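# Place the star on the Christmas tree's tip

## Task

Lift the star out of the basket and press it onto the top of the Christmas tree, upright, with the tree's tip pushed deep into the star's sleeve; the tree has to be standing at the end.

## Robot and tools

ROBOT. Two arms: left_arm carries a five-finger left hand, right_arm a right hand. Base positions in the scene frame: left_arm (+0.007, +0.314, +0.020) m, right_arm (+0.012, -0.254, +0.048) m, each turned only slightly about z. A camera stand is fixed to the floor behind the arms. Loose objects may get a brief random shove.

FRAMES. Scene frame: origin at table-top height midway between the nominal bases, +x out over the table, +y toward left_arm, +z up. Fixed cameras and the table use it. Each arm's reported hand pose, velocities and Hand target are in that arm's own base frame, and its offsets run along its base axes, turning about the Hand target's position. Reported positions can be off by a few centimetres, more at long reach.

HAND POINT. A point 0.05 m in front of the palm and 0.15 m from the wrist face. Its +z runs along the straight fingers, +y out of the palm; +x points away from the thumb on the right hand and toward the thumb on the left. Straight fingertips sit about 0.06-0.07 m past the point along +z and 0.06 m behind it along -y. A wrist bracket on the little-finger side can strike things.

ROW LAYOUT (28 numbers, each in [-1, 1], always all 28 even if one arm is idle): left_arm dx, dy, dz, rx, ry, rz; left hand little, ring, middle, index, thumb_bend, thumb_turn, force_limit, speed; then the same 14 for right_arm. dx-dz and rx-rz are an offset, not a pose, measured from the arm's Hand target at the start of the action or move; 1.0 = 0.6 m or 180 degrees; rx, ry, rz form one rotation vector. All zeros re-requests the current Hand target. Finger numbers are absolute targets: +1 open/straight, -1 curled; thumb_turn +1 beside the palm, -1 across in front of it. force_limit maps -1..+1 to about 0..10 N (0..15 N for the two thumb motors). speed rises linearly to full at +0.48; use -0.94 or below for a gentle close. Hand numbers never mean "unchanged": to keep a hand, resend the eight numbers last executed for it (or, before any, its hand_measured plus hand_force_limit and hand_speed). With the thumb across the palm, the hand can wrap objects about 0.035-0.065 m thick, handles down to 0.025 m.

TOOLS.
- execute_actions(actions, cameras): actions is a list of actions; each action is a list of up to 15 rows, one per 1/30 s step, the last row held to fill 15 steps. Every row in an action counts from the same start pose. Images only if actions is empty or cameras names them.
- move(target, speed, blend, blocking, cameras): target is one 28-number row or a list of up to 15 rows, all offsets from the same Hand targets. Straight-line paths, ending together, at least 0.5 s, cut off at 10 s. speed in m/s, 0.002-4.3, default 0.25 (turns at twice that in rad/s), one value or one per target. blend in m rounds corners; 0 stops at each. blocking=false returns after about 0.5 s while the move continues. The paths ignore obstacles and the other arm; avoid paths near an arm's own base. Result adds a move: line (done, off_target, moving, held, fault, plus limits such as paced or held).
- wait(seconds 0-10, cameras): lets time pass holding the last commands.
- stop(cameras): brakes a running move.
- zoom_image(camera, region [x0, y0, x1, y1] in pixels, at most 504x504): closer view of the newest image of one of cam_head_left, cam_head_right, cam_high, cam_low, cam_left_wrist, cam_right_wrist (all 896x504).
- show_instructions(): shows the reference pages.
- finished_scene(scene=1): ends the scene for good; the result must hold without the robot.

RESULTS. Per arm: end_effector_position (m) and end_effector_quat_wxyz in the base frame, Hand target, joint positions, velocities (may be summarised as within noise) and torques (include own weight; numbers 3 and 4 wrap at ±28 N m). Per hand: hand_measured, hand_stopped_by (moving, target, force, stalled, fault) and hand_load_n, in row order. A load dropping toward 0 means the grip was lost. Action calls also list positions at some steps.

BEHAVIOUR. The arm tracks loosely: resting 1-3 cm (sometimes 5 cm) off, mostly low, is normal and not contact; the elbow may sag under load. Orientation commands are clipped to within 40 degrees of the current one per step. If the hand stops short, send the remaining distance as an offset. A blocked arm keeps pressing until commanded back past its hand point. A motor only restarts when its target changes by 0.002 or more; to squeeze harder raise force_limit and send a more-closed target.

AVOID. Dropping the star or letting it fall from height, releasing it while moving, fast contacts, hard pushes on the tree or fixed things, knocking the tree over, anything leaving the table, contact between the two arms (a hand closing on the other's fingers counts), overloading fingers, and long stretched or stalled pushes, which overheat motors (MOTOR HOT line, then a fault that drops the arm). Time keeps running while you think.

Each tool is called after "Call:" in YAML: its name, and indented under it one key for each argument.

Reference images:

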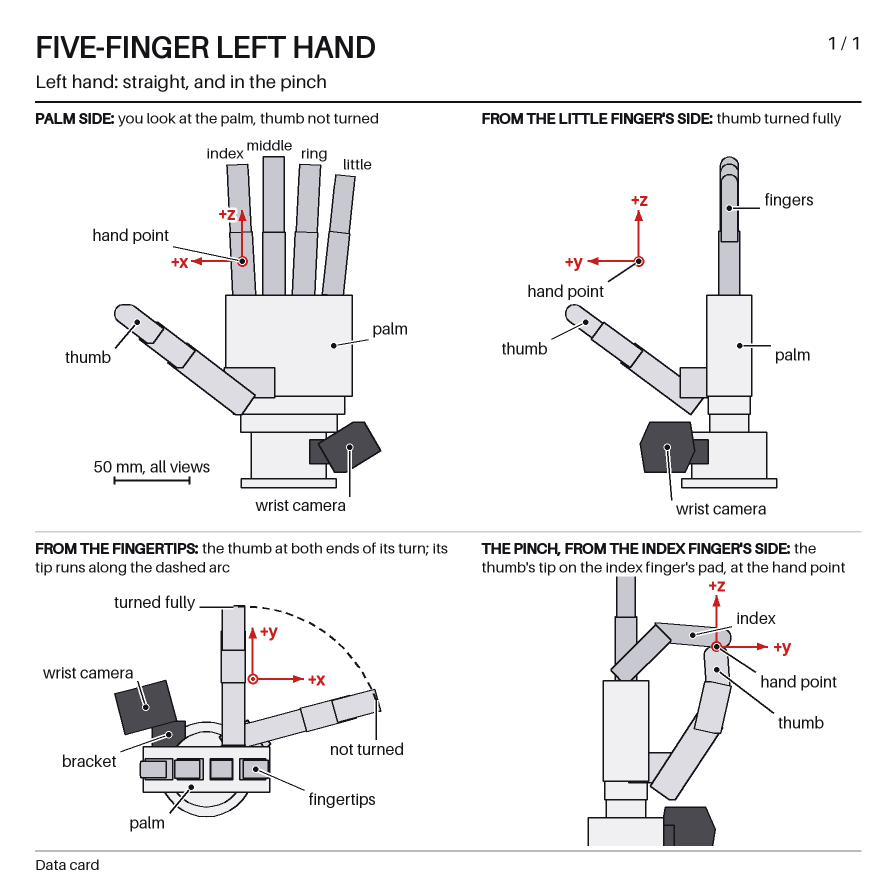

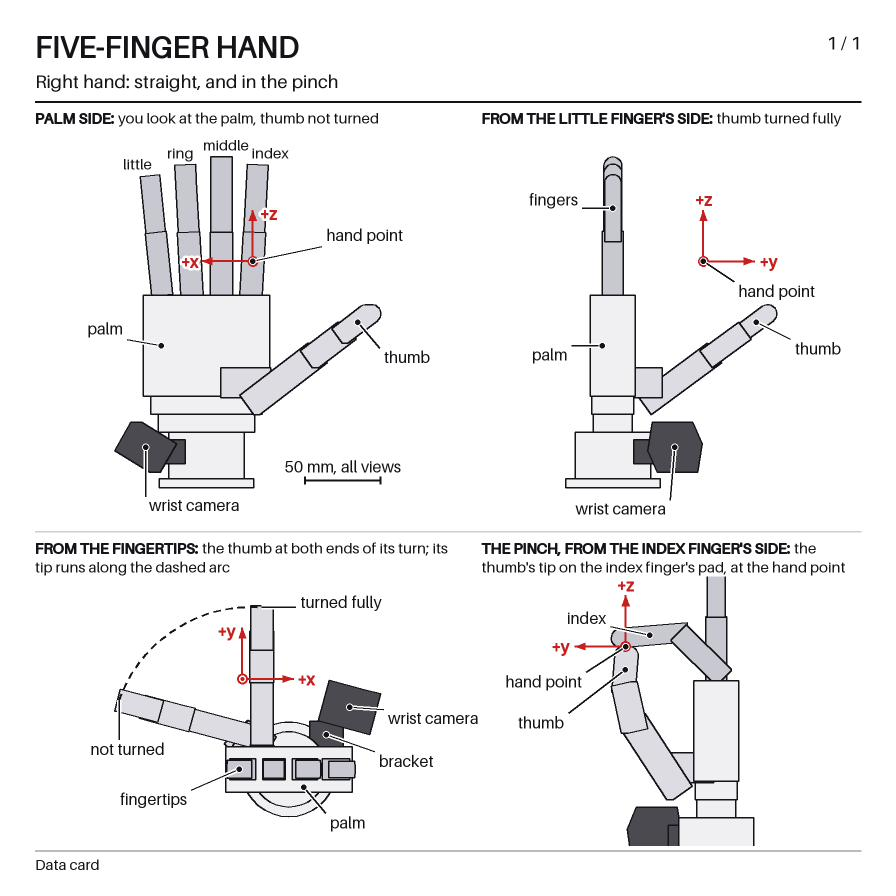

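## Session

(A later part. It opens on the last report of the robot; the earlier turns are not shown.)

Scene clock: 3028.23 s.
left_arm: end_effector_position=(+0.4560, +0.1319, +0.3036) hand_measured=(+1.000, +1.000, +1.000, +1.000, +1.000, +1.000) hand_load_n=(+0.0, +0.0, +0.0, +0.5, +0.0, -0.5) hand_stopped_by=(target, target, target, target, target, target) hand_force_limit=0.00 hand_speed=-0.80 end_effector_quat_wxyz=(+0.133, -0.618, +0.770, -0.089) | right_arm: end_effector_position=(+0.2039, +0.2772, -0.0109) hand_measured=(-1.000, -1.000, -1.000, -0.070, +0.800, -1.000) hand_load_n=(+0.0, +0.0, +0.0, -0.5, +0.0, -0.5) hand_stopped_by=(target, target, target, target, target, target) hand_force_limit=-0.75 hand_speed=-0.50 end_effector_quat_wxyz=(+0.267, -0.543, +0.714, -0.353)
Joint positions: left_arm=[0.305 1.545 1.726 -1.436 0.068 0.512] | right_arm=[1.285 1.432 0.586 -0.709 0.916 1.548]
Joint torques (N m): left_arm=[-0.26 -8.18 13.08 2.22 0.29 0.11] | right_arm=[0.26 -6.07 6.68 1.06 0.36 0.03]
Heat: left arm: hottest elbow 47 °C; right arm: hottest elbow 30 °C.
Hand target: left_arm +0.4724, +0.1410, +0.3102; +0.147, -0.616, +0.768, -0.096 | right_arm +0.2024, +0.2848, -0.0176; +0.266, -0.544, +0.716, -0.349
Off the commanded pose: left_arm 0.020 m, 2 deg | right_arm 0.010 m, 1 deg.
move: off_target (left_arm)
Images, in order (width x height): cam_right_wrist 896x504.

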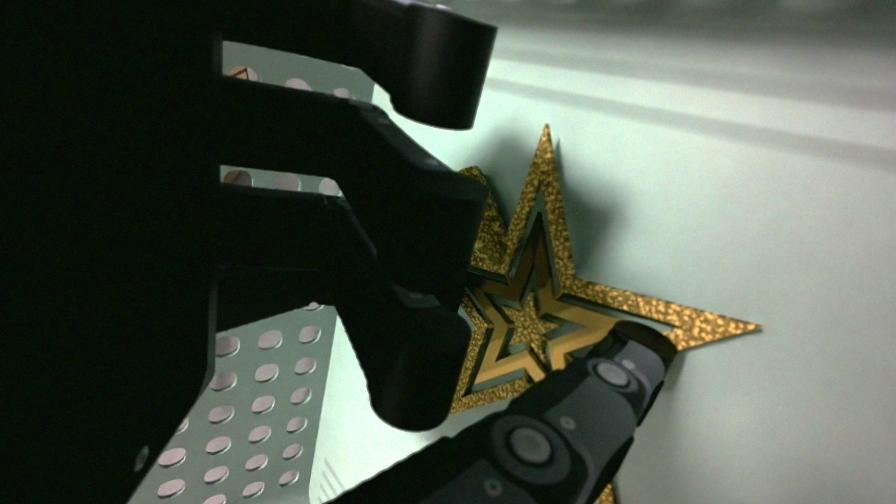

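Call:
move:
  target:
    - [0,0,0,0,0,0,1,1,1,1,1,1,0,-0.8,0.003,0.004,0.03,0,0,0,-1,-1,-1,-0.07,0.80,-1,-0.75,-0.5]
    - [0,0,0,0,0,0,1,1,1,1,1,1,0,-0.8,0.003,0.004,0.013,0,0,0,-1,-1,-1,-0.07,0.80,-1,-0.75,-0.5]
  speed: 0.05
  cameras: ["cam_right_wrist"]

Scene clock: 3044.27 s.
left_arm: end_effector_position=(+0.4560, +0.1319, +0.3036) hand_measured=(+1.000, +1.000, +1.000, +1.000, +1.000, +1.000) hand_load_n=(+0.0, +0.0, +0.0, -0.5, +0.0, +0.0) hand_stopped_by=(target, target, target, target, target, target) hand_force_limit=0.00 hand_speed=-0.80 end_effector_quat_wxyz=(+0.133, -0.618, +0.770, -0.089) | right_arm: end_effector_position=(+0.2027, +0.2766, -0.0096) hand_measured=(-1.000, -1.000, -1.000, -0.070, +0.800, -1.000) hand_load_n=(+0.0, +0.0, +0.0, +0.0, +0.0, +0.0) hand_stopped_by=(target, target, target, target, target, target) hand_force_limit=-0.75 hand_speed=-0.50 end_effector_quat_wxyz=(+0.261, -0.545, +0.714, -0.353)
Joint positions: left_arm=[0.305 1.545 1.726 -1.436 0.068 0.512] | right_arm=[1.285 1.43 0.593 -0.729 0.91 1.549]
Joint torques (N m): left_arm=[-0.15 -8.06 13.11 2.09 0.25 0.09] | right_arm=[0.5 -6.24 7.38 1.02 0.62 0]
Heat: left arm: hottest elbow 47 °C; right arm: hottest elbow 30 °C.
Hand target: left_arm +0.4724, +0.1410, +0.3102; +0.147, -0.616, +0.768, -0.096 | right_arm +0.2042, +0.2873, -0.0097; +0.266, -0.544, +0.716, -0.349
Off the commanded pose: left_arm 0.020 m, 2 deg | right_arm 0.011 m, 1 deg.
move: off_target (left_arm, right_arm)
Images, in order (width x height): cam_right_wrist 896x504.

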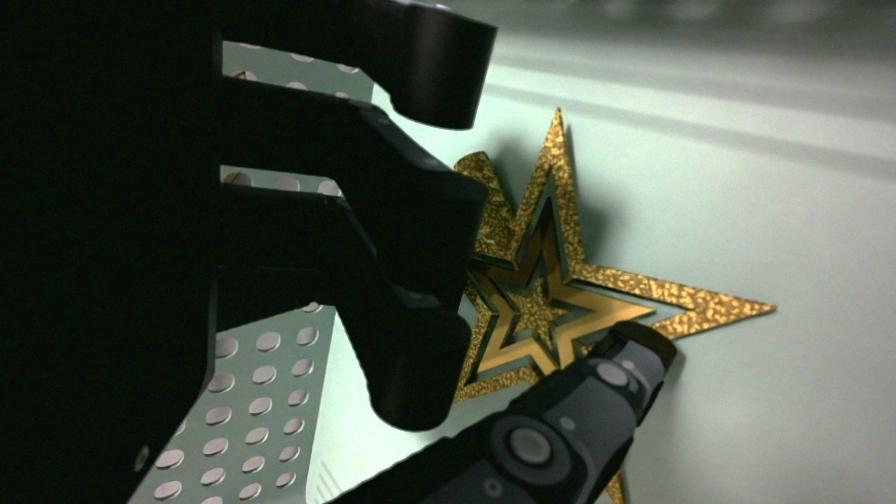

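Call:
move:
  target:
    - [0,0,0,0,0,0,1,1,1,1,1,1,0,-0.8,0.003,0.012,0.02,0,0,0,-1,-1,-1,-0.07,0.80,-1,-0.75,-0.5]
    - [0,0,0,0,0,0,1,1,1,1,1,1,0,-0.8,0.003,0.010,0.0,0,0,0,-1,-1,-1,-0.07,0.80,-1,-0.75,-0.5]
  speed: 0.05
  cameras: ["cam_right_wrist"]

Scene clock: 3060.50 s.
left_arm: end_effector_position=(+0.4560, +0.1319, +0.3036) hand_measured=(+1.000, +1.000, +1.000, +1.000, +1.000, +1.000) hand_load_n=(+0.0, +0.0, +0.0, +0.0, +0.0, +0.0) hand_stopped_by=(target, target, target, target, target, target) hand_force_limit=0.00 hand_speed=-0.80 end_effector_quat_wxyz=(+0.133, -0.618, +0.770, -0.089) | right_arm: end_effector_position=(+0.2052, +0.2854, -0.0081) hand_measured=(-1.000, -1.000, -1.000, -0.070, +0.800, -1.000) hand_load_n=(+0.0, +0.0, +0.0, +0.0, +0.0, +0.0) hand_stopped_by=(target, target, target, target, target, target) hand_force_limit=-0.75 hand_speed=-0.50 end_effector_quat_wxyz=(+0.263, -0.544, +0.715, -0.352)
Joint positions: left_arm=[0.305 1.545 1.726 -1.436 0.068 0.512] | right_arm=[1.285 1.446 0.615 -0.73 0.91 1.549]
Joint torques (N m): left_arm=[-0.38 -7.94 13.11 2.17 0.23 0.11] | right_arm=[0.26 -6.77 6.87 0.83 0.6 -0.01]
Heat: left arm: hottest elbow 47 °C; right arm: hottest elbow 31 °C.
Hand target: left_arm +0.4724, +0.1410, +0.3102; +0.147, -0.616, +0.768, -0.096 | right_arm +0.2060, +0.2933, -0.0098; +0.265, -0.544, +0.716, -0.349
Off the commanded pose: left_arm 0.020 m, 2 deg | right_arm 0.008 m, 0 deg.
move: off_target (left_arm)
Images, in order (width x height): cam_right_wrist 896x504.

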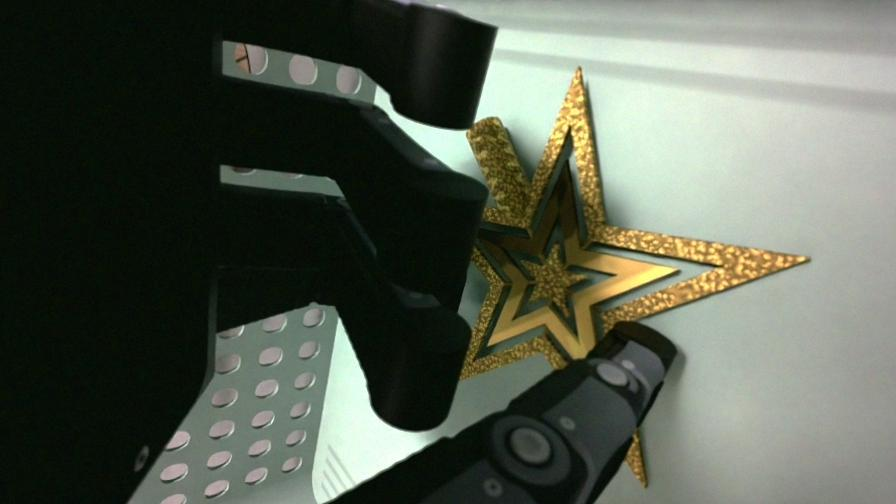

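Call:
execute_actions:
  actions:
    - [[0,0,0,0,0,0,1,1,1,1,1,1,0,-0.8,0,0,-0.007,0,0,0,-1,-1,-1,-0.07,0.80,-1,-0.75,-0.5]]
  cameras: ["cam_right_wrist"]

Scene clock: 3072.43 s.
left_arm: end_effector_position=(+0.4560, +0.1319, +0.3036) hand_measured=(+1.000, +1.000, +1.000, +1.000, +1.000, +1.000) hand_load_n=(+0.0, +0.0, +0.0, +0.0, +0.0, +0.0) hand_stopped_by=(target, target, target, target, target, target) hand_force_limit=0.00 hand_speed=-0.80 end_effector_quat_wxyz=(+0.133, -0.618, +0.770, -0.089) | right_arm: end_effector_position=(+0.2059, +0.2876, -0.0110) hand_measured=(-1.000, -1.000, -1.000, -0.070, +0.800, -1.000) hand_load_n=(+0.0, +0.0, +0.0, +0.0, +0.0, +0.0) hand_stopped_by=(target, target, target, target, target, target) hand_force_limit=-0.75 hand_speed=-0.50 end_effector_quat_wxyz=(+0.265, -0.543, +0.715, -0.350)
Joint positions: left_arm=[0.305 1.545 1.726 -1.436 0.068 0.512] | right_arm=[1.285 1.456 0.615 -0.714 0.91 1.549]
Joint torques (N m): left_arm=[0.09 -7.71 13.07 2.21 0.28 0.12] | right_arm=[-0.15 -7.18 6.76 0.88 0.57 0]
Heat: left arm: hottest elbow 47 °C; right arm: hottest elbow 31 °C.
Hand target: left_arm +0.4724, +0.1410, +0.3102; +0.147, -0.616, +0.768, -0.096 | right_arm +0.2060, +0.2933, -0.0139; +0.266, -0.544, +0.716, -0.349
Off the commanded pose: left_arm 0.020 m, 2 deg | right_arm 0.006 m, 0 deg.
Step readings (end_effector_position of left_arm | right_arm):
0: (+0.4560, +0.1319, +0.3036) | (+0.2053, +0.2855, -0.0081)
1: (+0.4560, +0.1319, +0.3036) | (+0.2053, +0.2855, -0.0081)
2: (+0.4560, +0.1319, +0.3036) | (+0.2054, +0.2858, -0.0082)
4: (+0.4560, +0.1319, +0.3036) | (+0.2056, +0.2867, -0.0086)
8: (+0.4560, +0.1319, +0.3036) | (+0.2058, +0.2872, -0.0104)
15: (+0.4560, +0.1319, +0.3036) | (+0.2059, +0.2875, -0.0110)
Images, in order (width x height): cam_right_wrist 896x504.

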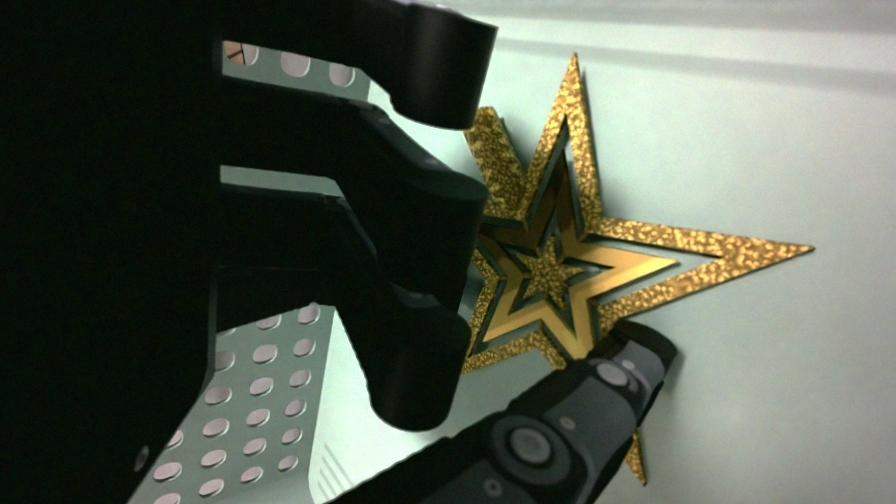

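Call:
execute_actions:
  actions:
    - [[0,0,0,0,0,0,1,1,1,1,1,1,0,-0.8,0,-0.007,-0.009,0,0,0,-1,-1,-1,-0.07,0.80,-1,-0.75,-0.5]]
  cameras: ["cam_right_wrist"]

Scene clock: 3079.33 s.
left_arm: end_effector_position=(+0.4560, +0.1319, +0.3036) hand_measured=(+1.000, +1.000, +1.000, +1.000, +1.000, +1.000) hand_load_n=(+0.0, +0.0, +0.0, +0.0, +0.0, +0.0) hand_stopped_by=(target, target, target, target, target, target) hand_force_limit=0.00 hand_speed=-0.80 end_effector_quat_wxyz=(+0.133, -0.618, +0.770, -0.089) | right_arm: end_effector_position=(+0.2075, +0.2929, -0.0111) hand_measured=(-1.000, -1.000, -1.000, -0.070, +0.800, -1.000) hand_load_n=(+0.0, +0.0, +0.0, +0.0, +0.0, +0.0) hand_stopped_by=(target, target, target, target, target, target) hand_force_limit=-0.75 hand_speed=-0.50 end_effector_quat_wxyz=(+0.273, -0.539, +0.718, -0.345)
Joint positions: left_arm=[0.305 1.545 1.726 -1.436 0.068 0.512] | right_arm=[1.285 1.46 0.615 -0.689 0.91 1.549]
Joint torques (N m): left_arm=[-0.15 -7.94 13.03 2.15 0.28 0.1] | right_arm=[-0.62 -6.95 5.19 0.73 0.63 -0.11]
Heat: left arm: hottest elbow 47 °C; right arm: hottest elbow 31 °C.
Hand target: left_arm +0.4724, +0.1410, +0.3102; +0.147, -0.616, +0.768, -0.096 | right_arm +0.2060, +0.2891, -0.0194; +0.266, -0.544, +0.716, -0.349
Off the commanded pose: left_arm 0.020 m, 2 deg | right_arm 0.009 m, 1 deg.
Step readings (end_effector_position of left_arm | right_arm):
0: (+0.4560, +0.1319, +0.3036) | (+0.2059, +0.2876, -0.0110)
1: (+0.4560, +0.1319, +0.3036) | (+0.2059, +0.2876, -0.0109)
2: (+0.4560, +0.1319, +0.3036) | (+0.2061, +0.2881, -0.0110)
4: (+0.4560, +0.1319, +0.3036) | (+0.2065, +0.2897, -0.0109)
8: (+0.4560, +0.1319, +0.3036) | (+0.2072, +0.2920, -0.0111)
15: (+0.4560, +0.1319, +0.3036) | (+0.2074, +0.2928, -0.0111)
Images, in order (width x height): cam_right_wrist 896x504.

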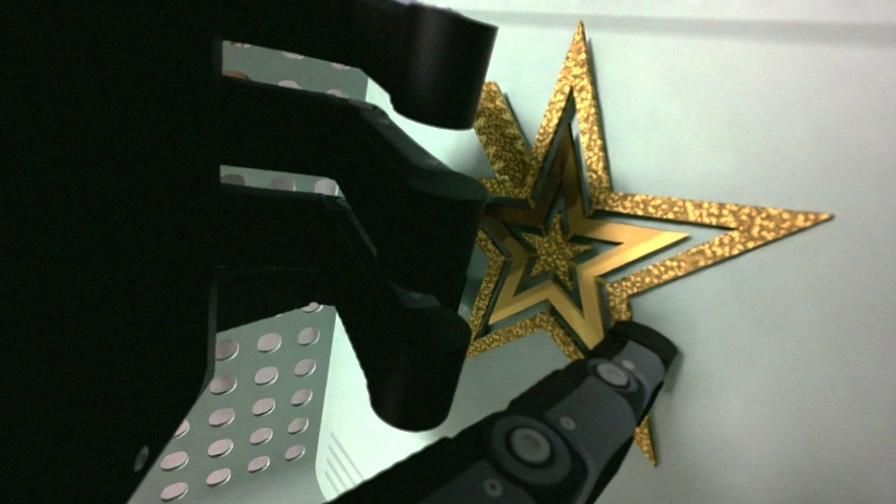

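Call:
move:
  target:
    - [0,0,0,0,0,0,1,1,1,1,1,1,0,-0.8,0.0,0,0.03,0,0,0,-1,-1,-1,-0.07,0.80,-1,-0.75,-0.5]
    - [0,0,0,0,0,0,1,1,1,1,1,1,0,-0.8,0.016,-0.02,0.03,0,0,0,-1,-1,-1,-0.07,0.80,-1,-0.75,-0.5]
    - [0,0,0,0,0,0,1,1,1,1,1,1,0,-0.8,-0.0045,-0.0138,0.02,0,0,0,-1,-1,-1,-0.07,0.80,-1,-0.75,-0.5]
    - [0,0,0,0,0,0,1,1,1,1,1,1,0,-0.8,-0.0045,-0.0138,0.005,0,0,0,-1,-1,-1,-0.07,0.80,-1,-0.75,-0.5]
  speed: 0.05
  cameras: ["cam_right_wrist"]

Scene clock: 3116.47 s.
left_arm: end_effector_position=(+0.4560, +0.1319, +0.3036) hand_measured=(+1.000, +1.000, +1.000, +1.000, +1.000, +1.000) hand_load_n=(+0.0, +0.0, +0.0, -0.5, +0.0, +0.0) hand_stopped_by=(target, target, target, target, target, target) hand_force_limit=0.00 hand_speed=-0.80 end_effector_quat_wxyz=(+0.133, -0.618, +0.770, -0.089) | right_arm: end_effector_position=(+0.2063, +0.2817, -0.0095) hand_measured=(-1.000, -1.000, -1.000, -0.070, +0.800, -1.000) hand_load_n=(+0.0, +0.0, +0.0, +0.0, +0.0, +0.0) hand_stopped_by=(target, target, target, target, target, target) hand_force_limit=-0.75 hand_speed=-0.50 end_effector_quat_wxyz=(+0.268, -0.542, +0.717, -0.348)
Joint positions: left_arm=[0.305 1.545 1.726 -1.436 0.068 0.512] | right_arm=[1.277 1.432 0.594 -0.698 0.908 1.537]
Joint torques (N m): left_arm=[0.03 -7.88 13.15 2.22 0.24 0.11] | right_arm=[0.91 -7 5.12 0.72 0.69 0.04]
Heat: left arm: hottest elbow 47 °C; right arm: hottest elbow 30 °C.
Hand target: left_arm +0.4724, +0.1410, +0.3102; +0.147, -0.616, +0.768, -0.096 | right_arm +0.2032, +0.2807, -0.0165; +0.265, -0.544, +0.716, -0.349
Off the commanded pose: left_arm 0.020 m, 2 deg | right_arm 0.008 m, 0 deg.
move: off_target (left_arm)
Images, in order (width x height): cam_right_wrist 896x504.

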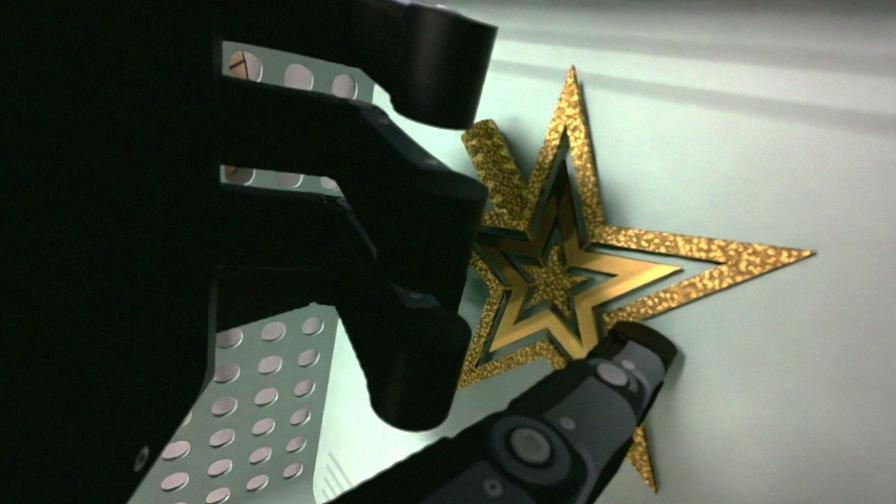

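Call:
execute_actions:
  actions:
    - [[0,0,0,0,0,0,1,1,1,1,1,1,0,-0.8,0,-0.003,-0.007,0,0,0,-1,-1,-1,-0.07,0.80,-1,-0.75,-0.5]]
    - [[0,0,0,0,0,0,1,1,1,1,1,1,0,-0.8,0,-0.002,-0.005,0,0,0,-1,-1,-1,-0.07,0.80,-1,-0.75,-0.5]]
  cameras: ["cam_right_wrist","cam_left_wrist"]

Call:
zoom_image:
  camera: "cam_left_wrist"
  region: [260, 380, 380, 484]

Scene clock: 3138.27 s.
left_arm: end_effector_position=(+0.4560, +0.1319, +0.3036) hand_measured=(+1.000, +1.000, +1.000, +1.000, +1.000, +1.000) hand_load_n=(+0.0, +0.0, +0.0, +0.0, +0.0, +0.0) hand_stopped_by=(target, target, target, target, target, target) hand_force_limit=0.00 hand_speed=-0.80 end_effector_quat_wxyz=(+0.133, -0.618, +0.770, -0.089) | right_arm: end_effector_position=(+0.2069, +0.2827, -0.0124) hand_measured=(-1.000, -1.000, -1.000, -0.070, +0.800, -1.000) hand_load_n=(+0.0, +0.0, +0.0, +0.0, +0.0, -1.0) hand_stopped_by=(target, target, target, target, target, target) hand_force_limit=-0.75 hand_speed=-0.50 end_effector_quat_wxyz=(+0.274, -0.539, +0.718, -0.344)
Joint positions: left_arm=[0.305 1.545 1.726 -1.436 0.068 0.512] | right_arm=[1.277 1.437 0.585 -0.67 0.91 1.537]
Joint torques (N m): left_arm=[-0.15 -8.18 13.15 2.1 0.26 0.11] | right_arm=[0.85 -5.71 4.71 0.98 0.57 0]
Heat: left arm: hottest elbow 47 °C; right arm: hottest elbow 31 °C.
Hand target: left_arm +0.4724, +0.1410, +0.3102; +0.147, -0.616, +0.768, -0.096 | right_arm +0.2032, +0.2778, -0.0236; +0.265, -0.544, +0.716, -0.349
Off the commanded pose: left_arm 0.020 m, 2 deg | right_arm 0.013 m, 1 deg.
Step readings (end_effector_position of left_arm | right_arm):
0: (+0.4560, +0.1319, +0.3036) | (+0.2063, +0.2818, -0.0095)
1: (+0.4560, +0.1319, +0.3036) | (+0.2063, +0.2818, -0.0095)
2: (+0.4560, +0.1319, +0.3036) | (+0.2064, +0.2821, -0.0095)
4: (+0.4560, +0.1319, +0.3036) | (+0.2065, +0.2825, -0.0100)
8: (+0.4560, +0.1319, +0.3036) | (+0.2062, +0.2815, -0.0120)
15: (+0.4560, +0.1319, +0.3036) | (+0.2063, +0.2818, -0.0121)
16: (+0.4560, +0.1319, +0.3036) | (+0.2063, +0.2818, -0.0120)
17: (+0.4560, +0.1319, +0.3036) | (+0.2064, +0.2821, -0.0121)
19: (+0.4560, +0.1319, +0.3036) | (+0.2066, +0.2824, -0.0122)
23: (+0.4560, +0.1319, +0.3036) | (+0.2066, +0.2822, -0.0126)
30: (+0.4560, +0.1319, +0.3036) | (+0.2069, +0.2827, -0.0124)
Images, in order (width x height): cam_left_wrist 896x504, cam_right_wrist 896x504.

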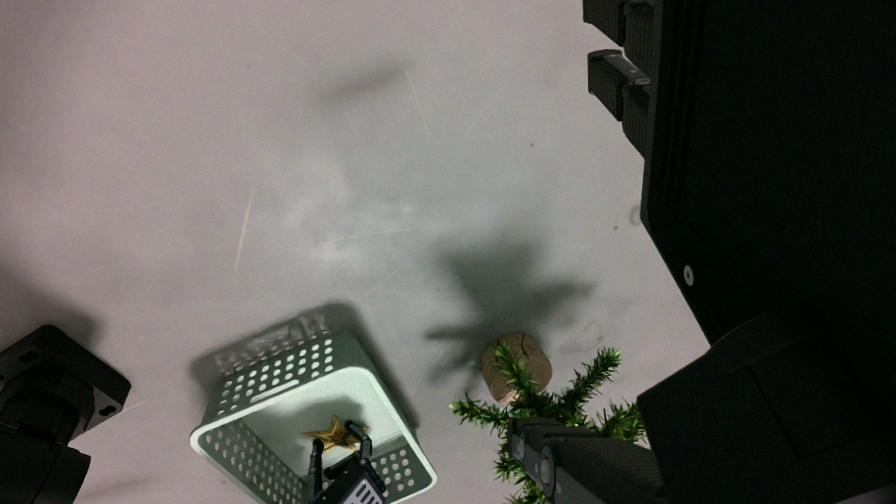

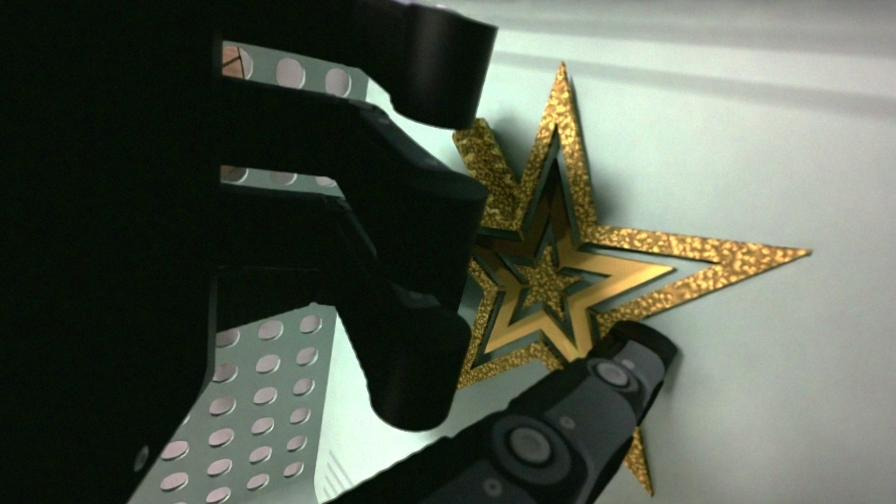

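Scaled by 4.200.

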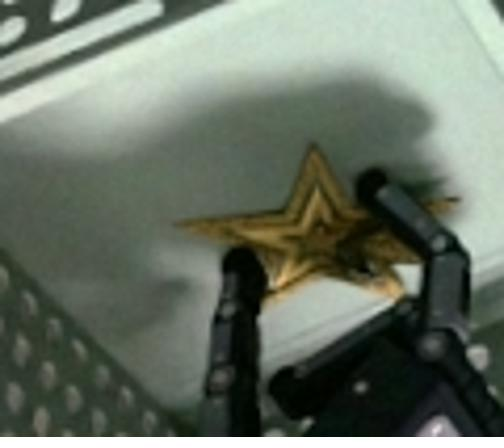

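Call:
execute_actions:
  actions:
    - [[0,0,0,0,0,0,1,1,1,1,1,1,0,-0.8,0,-0.003,-0.008,0,0,0,-1,-1,-1,-0.07,0.80,-1,-0.75,-0.5]]
  cameras: ["cam_right_wrist","cam_left_wrist"]

Call:
zoom_image:
  camera: "cam_left_wrist"
  region: [290, 400, 380, 475]

Scene clock: 3154.53 s.
left_arm: end_effector_position=(+0.4560, +0.1319, +0.3036) hand_measured=(+1.000, +1.000, +1.000, +1.000, +1.000, +1.000) hand_load_n=(+0.0, +0.0, +0.0, +0.0, +0.0, +0.0) hand_stopped_by=(target, target, target, target, target, target) hand_force_limit=0.00 hand_speed=-0.80 end_effector_quat_wxyz=(+0.133, -0.618, +0.770, -0.089) | right_arm: end_effector_position=(+0.2078, +0.2837, -0.0128) hand_measured=(-1.000, -1.000, -1.000, -0.070, +0.800, -1.000) hand_load_n=(+0.0, +0.0, +0.0, +0.0, +0.0, -1.5) hand_stopped_by=(target, target, target, target, target, target) hand_force_limit=-0.75 hand_speed=-0.50 end_effector_quat_wxyz=(+0.279, -0.536, +0.719, -0.343)
Joint positions: left_arm=[0.305 1.545 1.726 -1.436 0.068 0.512] | right_arm=[1.277 1.437 0.579 -0.653 0.914 1.537]
Joint torques (N m): left_arm=[0.09 -7.88 13.22 2.11 0.25 0.11] | right_arm=[-0.15 -5.83 4.14 1.28 0.47 -0.01]
Heat: left arm: hottest elbow 47 °C; right arm: hottest elbow 30 °C.
Hand target: left_arm +0.4724, +0.1410, +0.3102; +0.147, -0.616, +0.768, -0.096 | right_arm +0.2033, +0.2761, -0.0283; +0.266, -0.544, +0.716, -0.349
Off the commanded pose: left_arm 0.020 m, 2 deg | right_arm 0.018 m, 2 deg.
Step readings (end_effector_position of left_arm | right_arm):
0: (+0.4560, +0.1319, +0.3036) | (+0.2069, +0.2827, -0.0124)
1: (+0.4560, +0.1319, +0.3036) | (+0.2069, +0.2828, -0.0124)
2: (+0.4560, +0.1319, +0.3036) | (+0.2070, +0.2829, -0.0125)
4: (+0.4560, +0.1319, +0.3036) | (+0.2072, +0.2829, -0.0128)
8: (+0.4560, +0.1319, +0.3036) | (+0.2077, +0.2836, -0.0128)
15: (+0.4560, +0.1319, +0.3036) | (+0.2078, +0.2837, -0.0128)
Images, in order (width x height): cam_left_wrist 896x504, cam_right_wrist 896x504.

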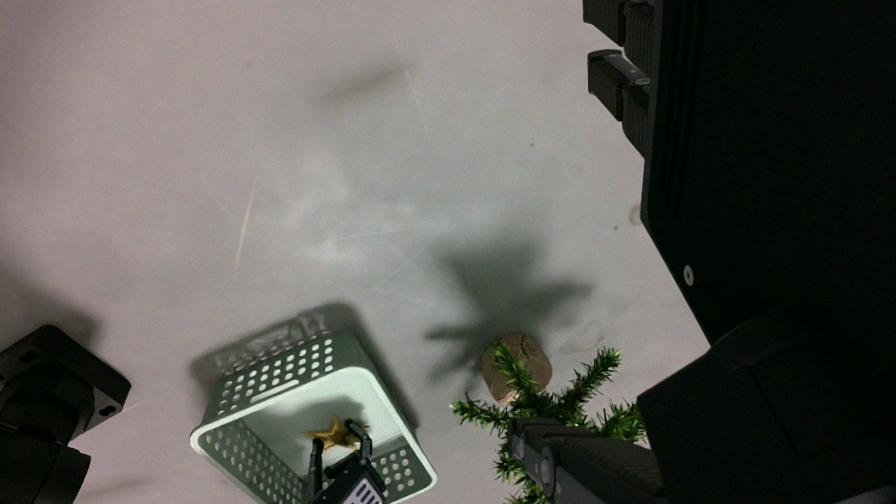

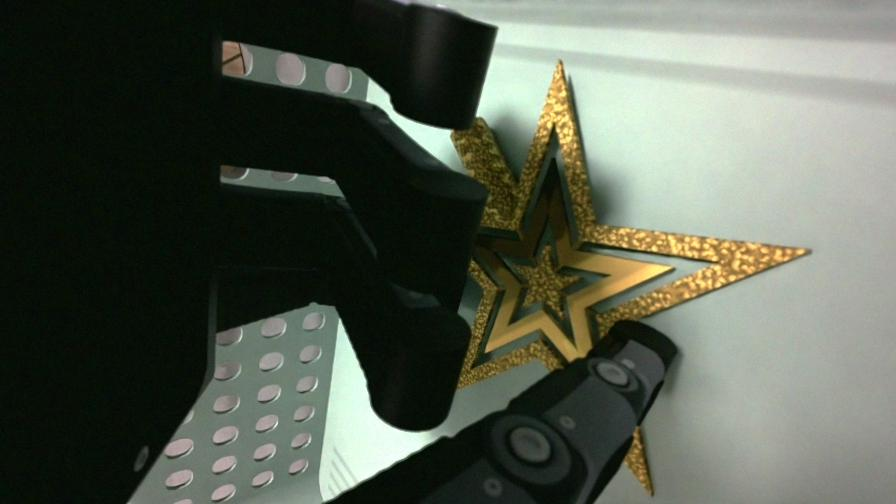

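Scaled by 5.600.

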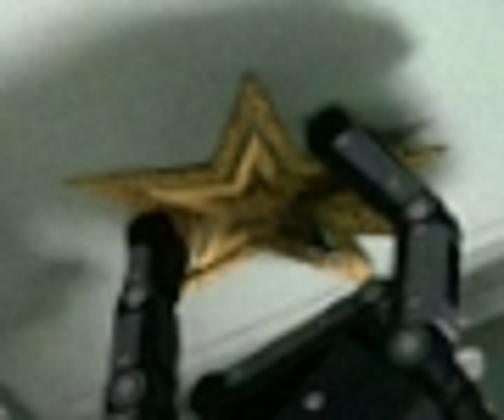

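Call:
execute_actions:
  actions:
    - [[0,0,0,0,0,0,1,1,1,1,1,1,0,-0.8,0,0.003,0.006,0,0,0,-1,-1,-1,-0.07,0.88,-1,-0.75,-0.5]]
  cameras: ["cam_right_wrist","cam_left_wrist"]

Call:
zoom_image:
  camera: "cam_left_wrist"
  region: [290, 400, 380, 475]

Scene clock: 3169.53 s.
left_arm: end_effector_position=(+0.4560, +0.1319, +0.3036) hand_measured=(+1.000, +1.000, +1.000, +1.000, +1.000, +1.000) hand_load_n=(+0.0, +0.0, +0.0, +0.0, +0.0, +0.0) hand_stopped_by=(target, target, target, target, target, target) hand_force_limit=0.00 hand_speed=-0.80 end_effector_quat_wxyz=(+0.133, -0.618, +0.770, -0.089) | right_arm: end_effector_position=(+0.2076, +0.2828, -0.0145) hand_measured=(-1.000, -1.000, -1.000, -0.070, +0.880, -1.000) hand_load_n=(+0.0, +0.0, +0.0, +0.0, -0.5, -0.5) hand_stopped_by=(target, target, target, target, target, target) hand_force_limit=-0.75 hand_speed=-0.50 end_effector_quat_wxyz=(+0.277, -0.537, +0.719, -0.344)
Joint positions: left_arm=[0.305 1.545 1.726 -1.436 0.068 0.512] | right_arm=[1.277 1.442 0.579 -0.653 0.914 1.539]
Joint torques (N m): left_arm=[0.03 -7.94 13.09 2.1 0.25 0.11] | right_arm=[0.56 -6.42 5.11 0.55 0.41 -0.05]
Heat: left arm: hottest elbow 47 °C; right arm: hottest elbow 30 °C.
Hand target: left_arm +0.4724, +0.1410, +0.3102; +0.147, -0.616, +0.768, -0.096 | right_arm +0.2033, +0.2778, -0.0248; +0.265, -0.544, +0.716, -0.349
Off the commanded pose: left_arm 0.020 m, 2 deg | right_arm 0.012 m, 2 deg.
Step readings (end_effector_position of left_arm | right_arm):
0: (+0.4560, +0.1319, +0.3036) | (+0.2078, +0.2837, -0.0128)
1: (+0.4560, +0.1319, +0.3036) | (+0.2078, +0.2837, -0.0128)
2: (+0.4560, +0.1319, +0.3036) | (+0.2078, +0.2837, -0.0128)
4: (+0.4560, +0.1319, +0.3036) | (+0.2076, +0.2837, -0.0133)
8: (+0.4560, +0.1319, +0.3036) | (+0.2076, +0.2828, -0.0145)
15: (+0.4560, +0.1319, +0.3036) | (+0.2076, +0.2828, -0.0145)
Images, in order (width x height): cam_left_wrist 896x504, cam_right_wrist 896x504.

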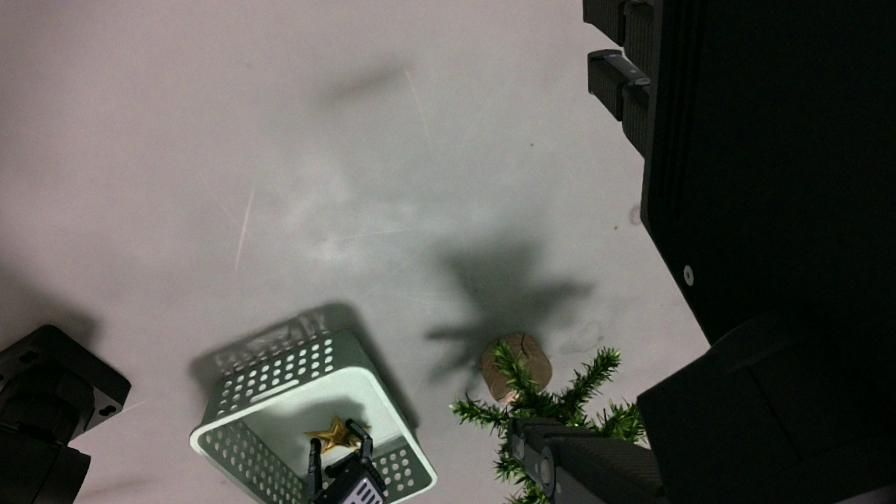

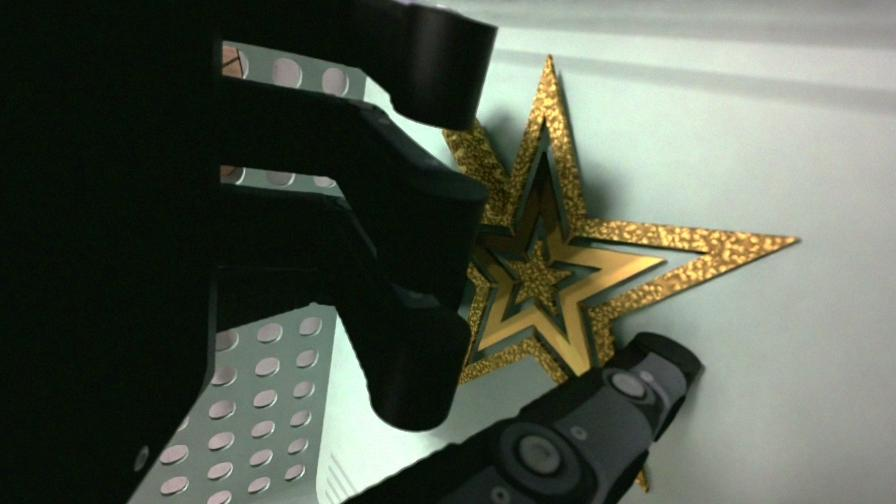

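Scaled by 5.600.

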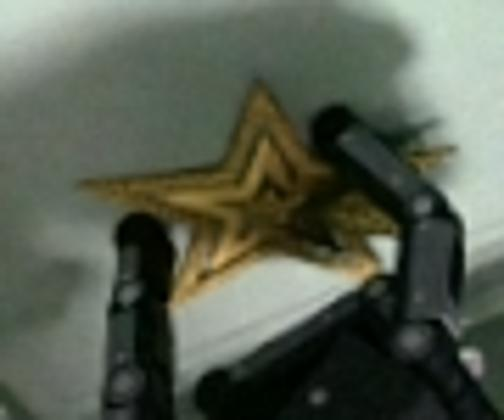

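Call:
execute_actions:
  actions:
    - [[0,0,0,0,0,0,1,1,1,1,1,1,0,-0.8,0,0,0,0,0,0,-1,-1,-1,-0.07,0.80,-1,-0.75,-0.94]]
    - [[0,0,0,0,0,0,1,1,1,1,1,1,0,-0.8,0,0,0,0,0,0,-1,-1,-1,-0.07,0.75,-1,-0.75,-0.94]]
  cameras: ["cam_right_wrist","cam_left_wrist"]

Call:
zoom_image:
  camera: "cam_left_wrist"
  region: [290, 400, 380, 475]

Scene clock: 3189.43 s.
left_arm: end_effector_position=(+0.4560, +0.1319, +0.3036) hand_measured=(+1.000, +1.000, +1.000, +1.000, +1.000, +1.000) hand_load_n=(+0.0, +0.0, +0.0, +0.0, +0.0, -0.5) hand_stopped_by=(target, target, target, target, target, target) hand_force_limit=0.00 hand_speed=-0.80 end_effector_quat_wxyz=(+0.133, -0.618, +0.770, -0.089) | right_arm: end_effector_position=(+0.2065, +0.2834, -0.0149) hand_measured=(-1.000, -1.000, -1.000, -0.070, +0.840, -1.000) hand_load_n=(+0.0, +0.0, +0.0, +0.0, +1.5, -1.0) hand_stopped_by=(target, target, target, target, force, target) hand_force_limit=-0.75 hand_speed=-0.94 end_effector_quat_wxyz=(+0.277, -0.538, +0.719, -0.342)
Joint positions: left_arm=[0.305 1.545 1.726 -1.436 0.068 0.512] | right_arm=[1.279 1.442 0.579 -0.653 0.911 1.539]
Joint torques (N m): left_arm=[-0.09 -8.06 13.08 2.1 0.24 0.09] | right_arm=[0.5 -6.77 5.18 0.68 0.52 -0.02]
Heat: left arm: hottest elbow 47 °C; right arm: hottest elbow 30 °C.
Hand target: left_arm +0.4724, +0.1410, +0.3102; +0.147, -0.616, +0.768, -0.096 | right_arm +0.2032, +0.2778, -0.0248; +0.266, -0.544, +0.716, -0.349
Off the commanded pose: left_arm 0.020 m, 2 deg | right_arm 0.012 m, 2 deg.
Step readings (end_effector_position of left_arm | right_arm):
0: (+0.4560, +0.1319, +0.3036) | (+0.2076, +0.2828, -0.0145)
1: (+0.4560, +0.1319, +0.3036) | (+0.2076, +0.2828, -0.0145)
2: (+0.4560, +0.1319, +0.3036) | (+0.2076, +0.2828, -0.0145)
4: (+0.4560, +0.1319, +0.3036) | (+0.2076, +0.2828, -0.0146)
8: (+0.4560, +0.1319, +0.3036) | (+0.2075, +0.2828, -0.0146)
15: (+0.4560, +0.1319, +0.3036) | (+0.2067, +0.2833, -0.0149)
16: (+0.4560, +0.1319, +0.3036) | (+0.2066, +0.2833, -0.0149)
17: (+0.4560, +0.1319, +0.3036) | (+0.2065, +0.2834, -0.0149)
19: (+0.4560, +0.1319, +0.3036) | (+0.2065, +0.2834, -0.0149)
23: (+0.4560, +0.1319, +0.3036) | (+0.2065, +0.2834, -0.0149)
30: (+0.4560, +0.1319, +0.3036) | (+0.2065, +0.2834, -0.0149)
Images, in order (width x height): cam_left_wrist 896x504, cam_right_wrist 896x504.

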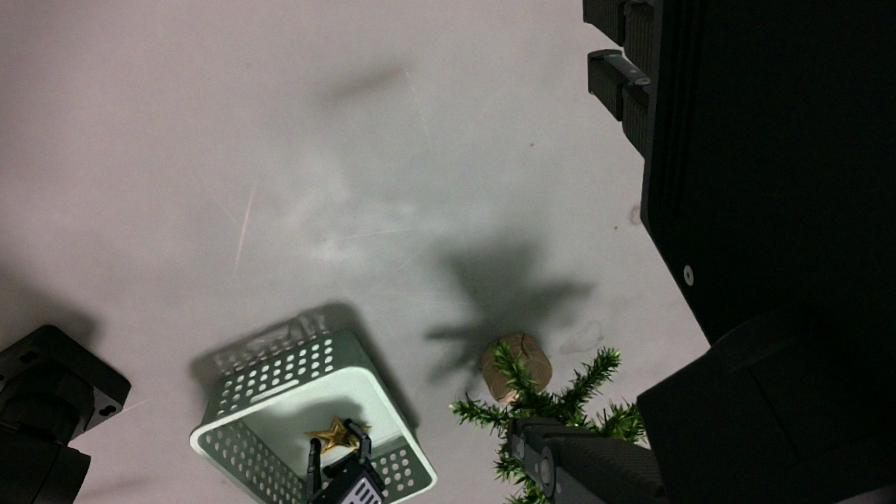

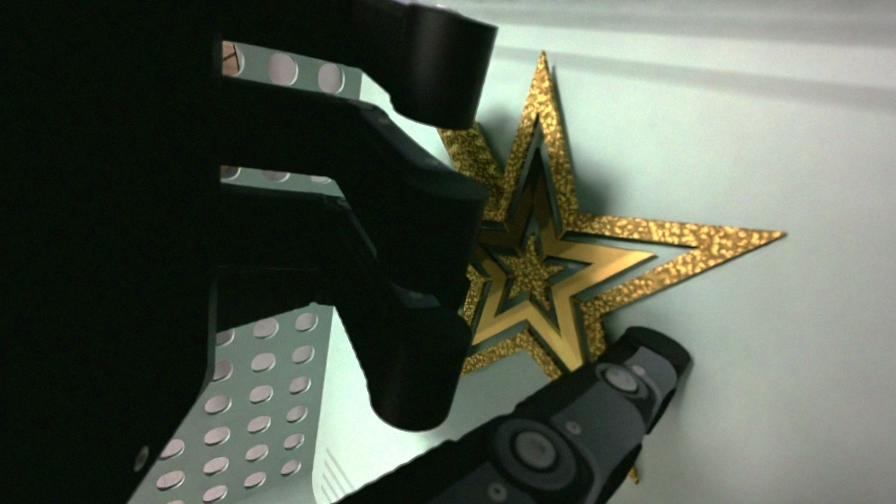

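Scaled by 5.600.

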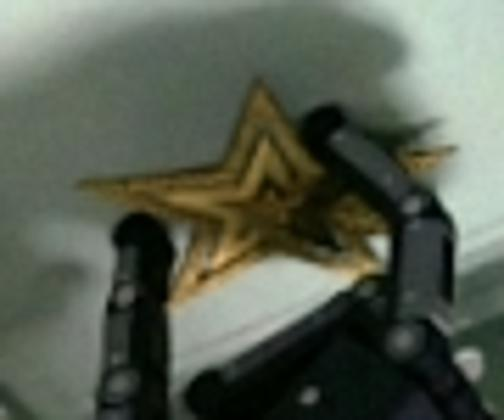

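Call:
execute_actions:
  actions:
    - [[0,0,0,0,0,0,1,1,1,1,1,1,0,-0.8,0.004,-0.001,0.006,0,0,0,-1,-1,-1,-0.07,0.84,-1,-0.6,-0.94]]
    - [[0,0,0,0,0,0,1,1,1,1,1,1,0,-0.8,0,0,0,0,0,0,-1,-1,-1,-0.07,0.78,-1,-0.6,-0.94]]
  cameras: ["cam_right_wrist","cam_left_wrist"]

Call:
zoom_image:
  camera: "cam_left_wrist"
  region: [290, 400, 380, 475]

Scene clock: 3205.43 s.
left_arm: end_effector_position=(+0.4560, +0.1319, +0.3036) hand_measured=(+1.000, +1.000, +1.000, +1.000, +1.000, +1.000) hand_load_n=(-0.5, +0.0, +0.0, +0.0, +0.0, +0.0) hand_stopped_by=(target, target, target, target, target, target) hand_force_limit=0.00 hand_speed=-0.80 end_effector_quat_wxyz=(+0.133, -0.618, +0.770, -0.089) | right_arm: end_effector_position=(+0.2063, +0.2834, -0.0150) hand_measured=(-1.000, -1.000, -1.000, -0.070, +0.780, -1.000) hand_load_n=(+0.0, +0.0, +0.0, +0.5, +1.5, +0.0) hand_stopped_by=(target, target, target, target, target, target) hand_force_limit=-0.60 hand_speed=-0.94 end_effector_quat_wxyz=(+0.276, -0.538, +0.719, -0.342)
Joint positions: left_arm=[0.305 1.545 1.726 -1.436 0.068 0.512] | right_arm=[1.279 1.442 0.579 -0.653 0.91 1.538]
Joint torques (N m): left_arm=[-0.09 -7.47 13.11 2.11 0.29 0.13] | right_arm=[-0.26 -7.12 5.3 0.43 0.61 -0.15]
Heat: left arm: hottest elbow 48 °C; right arm: hottest elbow 30 °C.
Hand target: left_arm +0.4724, +0.1410, +0.3102; +0.147, -0.616, +0.768, -0.096 | right_arm +0.2056, +0.2772, -0.0212; +0.266, -0.544, +0.716, -0.349
Off the commanded pose: left_arm 0.020 m, 2 deg | right_arm 0.009 m, 2 deg.
Step readings (end_effector_position of left_arm | right_arm):
0: (+0.4560, +0.1319, +0.3036) | (+0.2065, +0.2834, -0.0149)
1: (+0.4560, +0.1319, +0.3036) | (+0.2065, +0.2834, -0.0149)
2: (+0.4560, +0.1319, +0.3036) | (+0.2065, +0.2834, -0.0149)
4: (+0.4560, +0.1319, +0.3036) | (+0.2065, +0.2834, -0.0149)
8: (+0.4560, +0.1319, +0.3036) | (+0.2065, +0.2834, -0.0149)
15: (+0.4560, +0.1319, +0.3036) | (+0.2064, +0.2834, -0.0149)
16: (+0.4560, +0.1319, +0.3036) | (+0.2064, +0.2834, -0.0149)
17: (+0.4560, +0.1319, +0.3036) | (+0.2064, +0.2834, -0.0149)
19: (+0.4560, +0.1319, +0.3036) | (+0.2064, +0.2834, -0.0150)
23: (+0.4560, +0.1319, +0.3036) | (+0.2064, +0.2834, -0.0150)
30: (+0.4560, +0.1319, +0.3036) | (+0.2063, +0.2834, -0.0150)
Images, in order (width x height): cam_left_wrist 896x504, cam_right_wrist 896x504.

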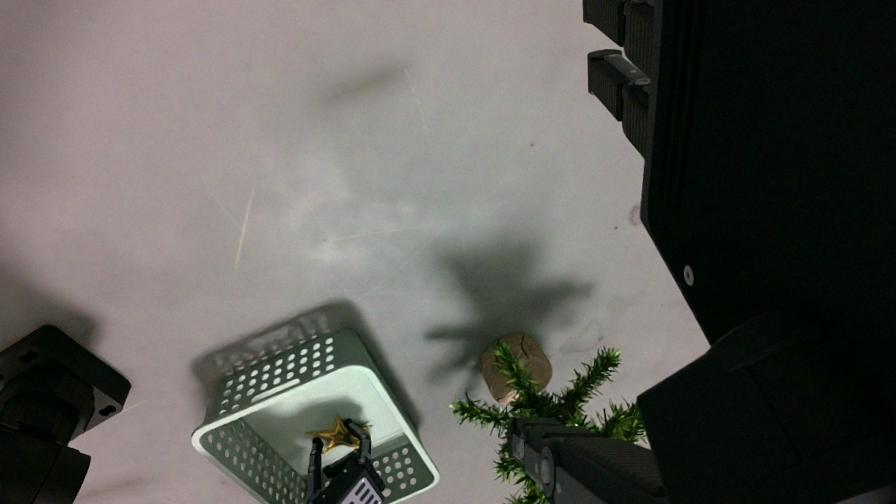

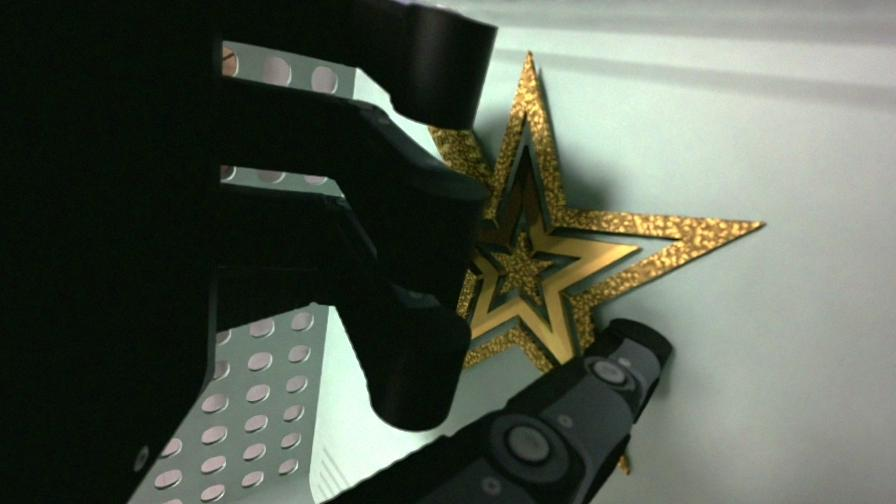

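Scaled by 5.600.

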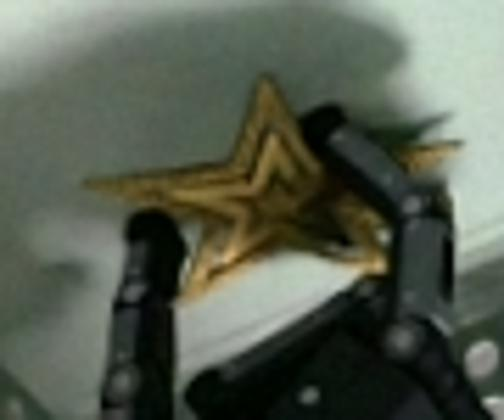

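Call:
execute_actions:
  actions:
    - [[0,0,0,0,0,0,1,1,1,1,1,1,0,-0.8,0,0,0.00,0,0,0,-1,-1,-1,-0.07,0.74,-1,-0.5,-0.94]]
    - [[0,0,0,0,0,0,1,1,1,1,1,1,0,-0.8,0,0,0,0,0,0,-1,-1,-1,-0.07,0.71,-1,-0.5,-0.94]]
  cameras: ["cam_right_wrist","cam_left_wrist"]

Call:
zoom_image:
  camera: "cam_left_wrist"
  region: [290, 400, 380, 475]

Scene clock: 3222.63 s.
left_arm: end_effector_position=(+0.4560, +0.1319, +0.3036) hand_measured=(+1.000, +1.000, +1.000, +1.000, +1.000, +1.000) hand_load_n=(+0.0, +0.0, +0.0, +0.0, -0.5, +0.0) hand_stopped_by=(target, target, target, target, target, target) hand_force_limit=0.00 hand_speed=-0.80 end_effector_quat_wxyz=(+0.133, -0.618, +0.770, -0.089) | right_arm: end_effector_position=(+0.2062, +0.2834, -0.0151) hand_measured=(-1.000, -1.000, -1.000, -0.070, +0.726, -1.000) hand_load_n=(+0.0, +0.0, +0.0, +2.5, +4.0, -1.5) hand_stopped_by=(target, target, target, target, force, target) hand_force_limit=-0.50 hand_speed=-0.94 end_effector_quat_wxyz=(+0.276, -0.539, +0.719, -0.342)
Joint positions: left_arm=[0.305 1.545 1.726 -1.436 0.068 0.512] | right_arm=[1.279 1.442 0.579 -0.653 0.909 1.538]
Joint torques (N m): left_arm=[-0.21 -8.35 13.07 1.99 0.24 0.11] | right_arm=[0.26 -6.18 5.11 0.46 0.59 -0.05]
Heat: left arm: hottest elbow 48 °C; right arm: hottest elbow 30 °C.
Hand target: left_arm +0.4724, +0.1410, +0.3102; +0.147, -0.616, +0.768, -0.096 | right_arm +0.2056, +0.2772, -0.0212; +0.265, -0.544, +0.716, -0.349
Off the commanded pose: left_arm 0.020 m, 2 deg | right_arm 0.009 m, 2 deg.
Step readings (end_effector_position of left_arm | right_arm):
0: (+0.4560, +0.1319, +0.3036) | (+0.2063, +0.2834, -0.0150)
1: (+0.4560, +0.1319, +0.3036) | (+0.2063, +0.2834, -0.0150)
2: (+0.4560, +0.1319, +0.3036) | (+0.2063, +0.2834, -0.0150)
4: (+0.4560, +0.1319, +0.3036) | (+0.2062, +0.2834, -0.0151)
8: (+0.4560, +0.1319, +0.3036) | (+0.2062, +0.2834, -0.0151)
15: (+0.4560, +0.1319, +0.3036) | (+0.2062, +0.2834, -0.0151)
16: (+0.4560, +0.1319, +0.3036) | (+0.2062, +0.2834, -0.0151)
17: (+0.4560, +0.1319, +0.3036) | (+0.2062, +0.2834, -0.0151)
19: (+0.4560, +0.1319, +0.3036) | (+0.2062, +0.2834, -0.0151)
23: (+0.4560, +0.1319, +0.3036) | (+0.2062, +0.2834, -0.0151)
30: (+0.4560, +0.1319, +0.3036) | (+0.2062, +0.2834, -0.0151)
Images, in order (width x height): cam_left_wrist 896x504, cam_right_wrist 896x504.

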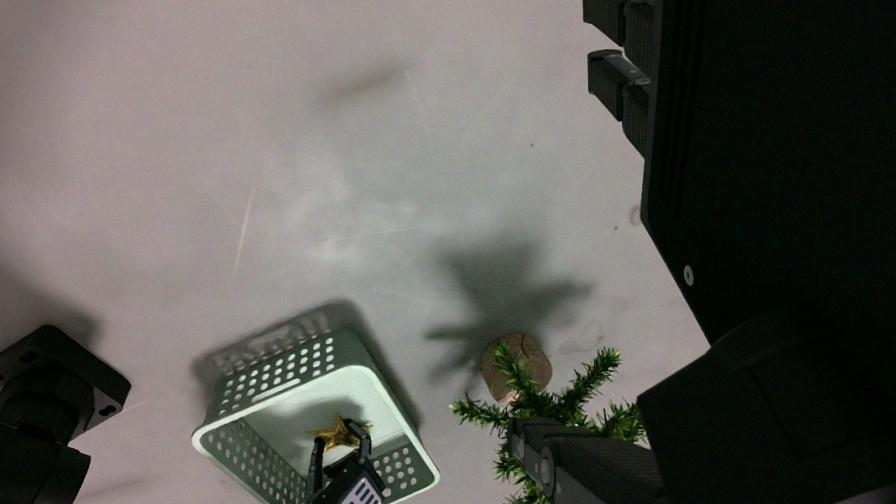

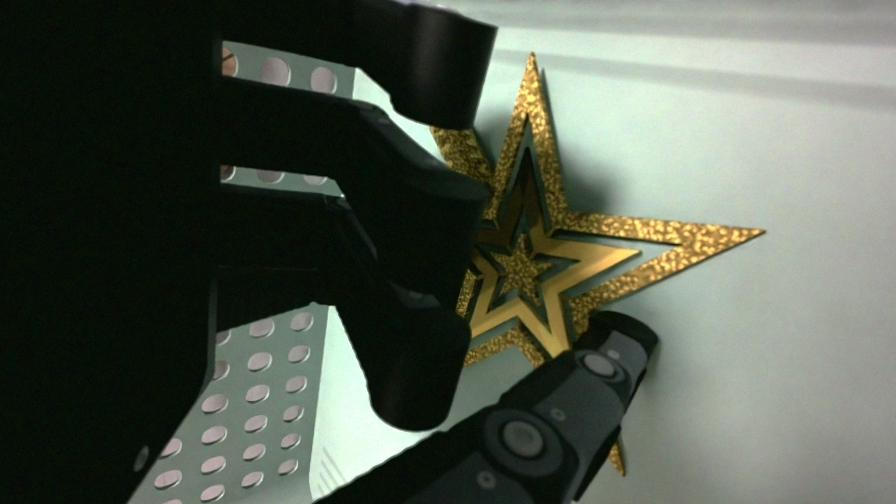

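Scaled by 5.600.

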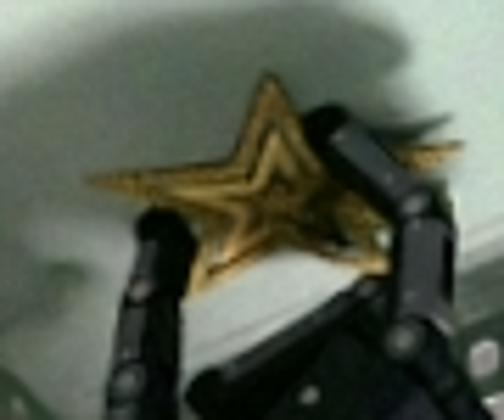

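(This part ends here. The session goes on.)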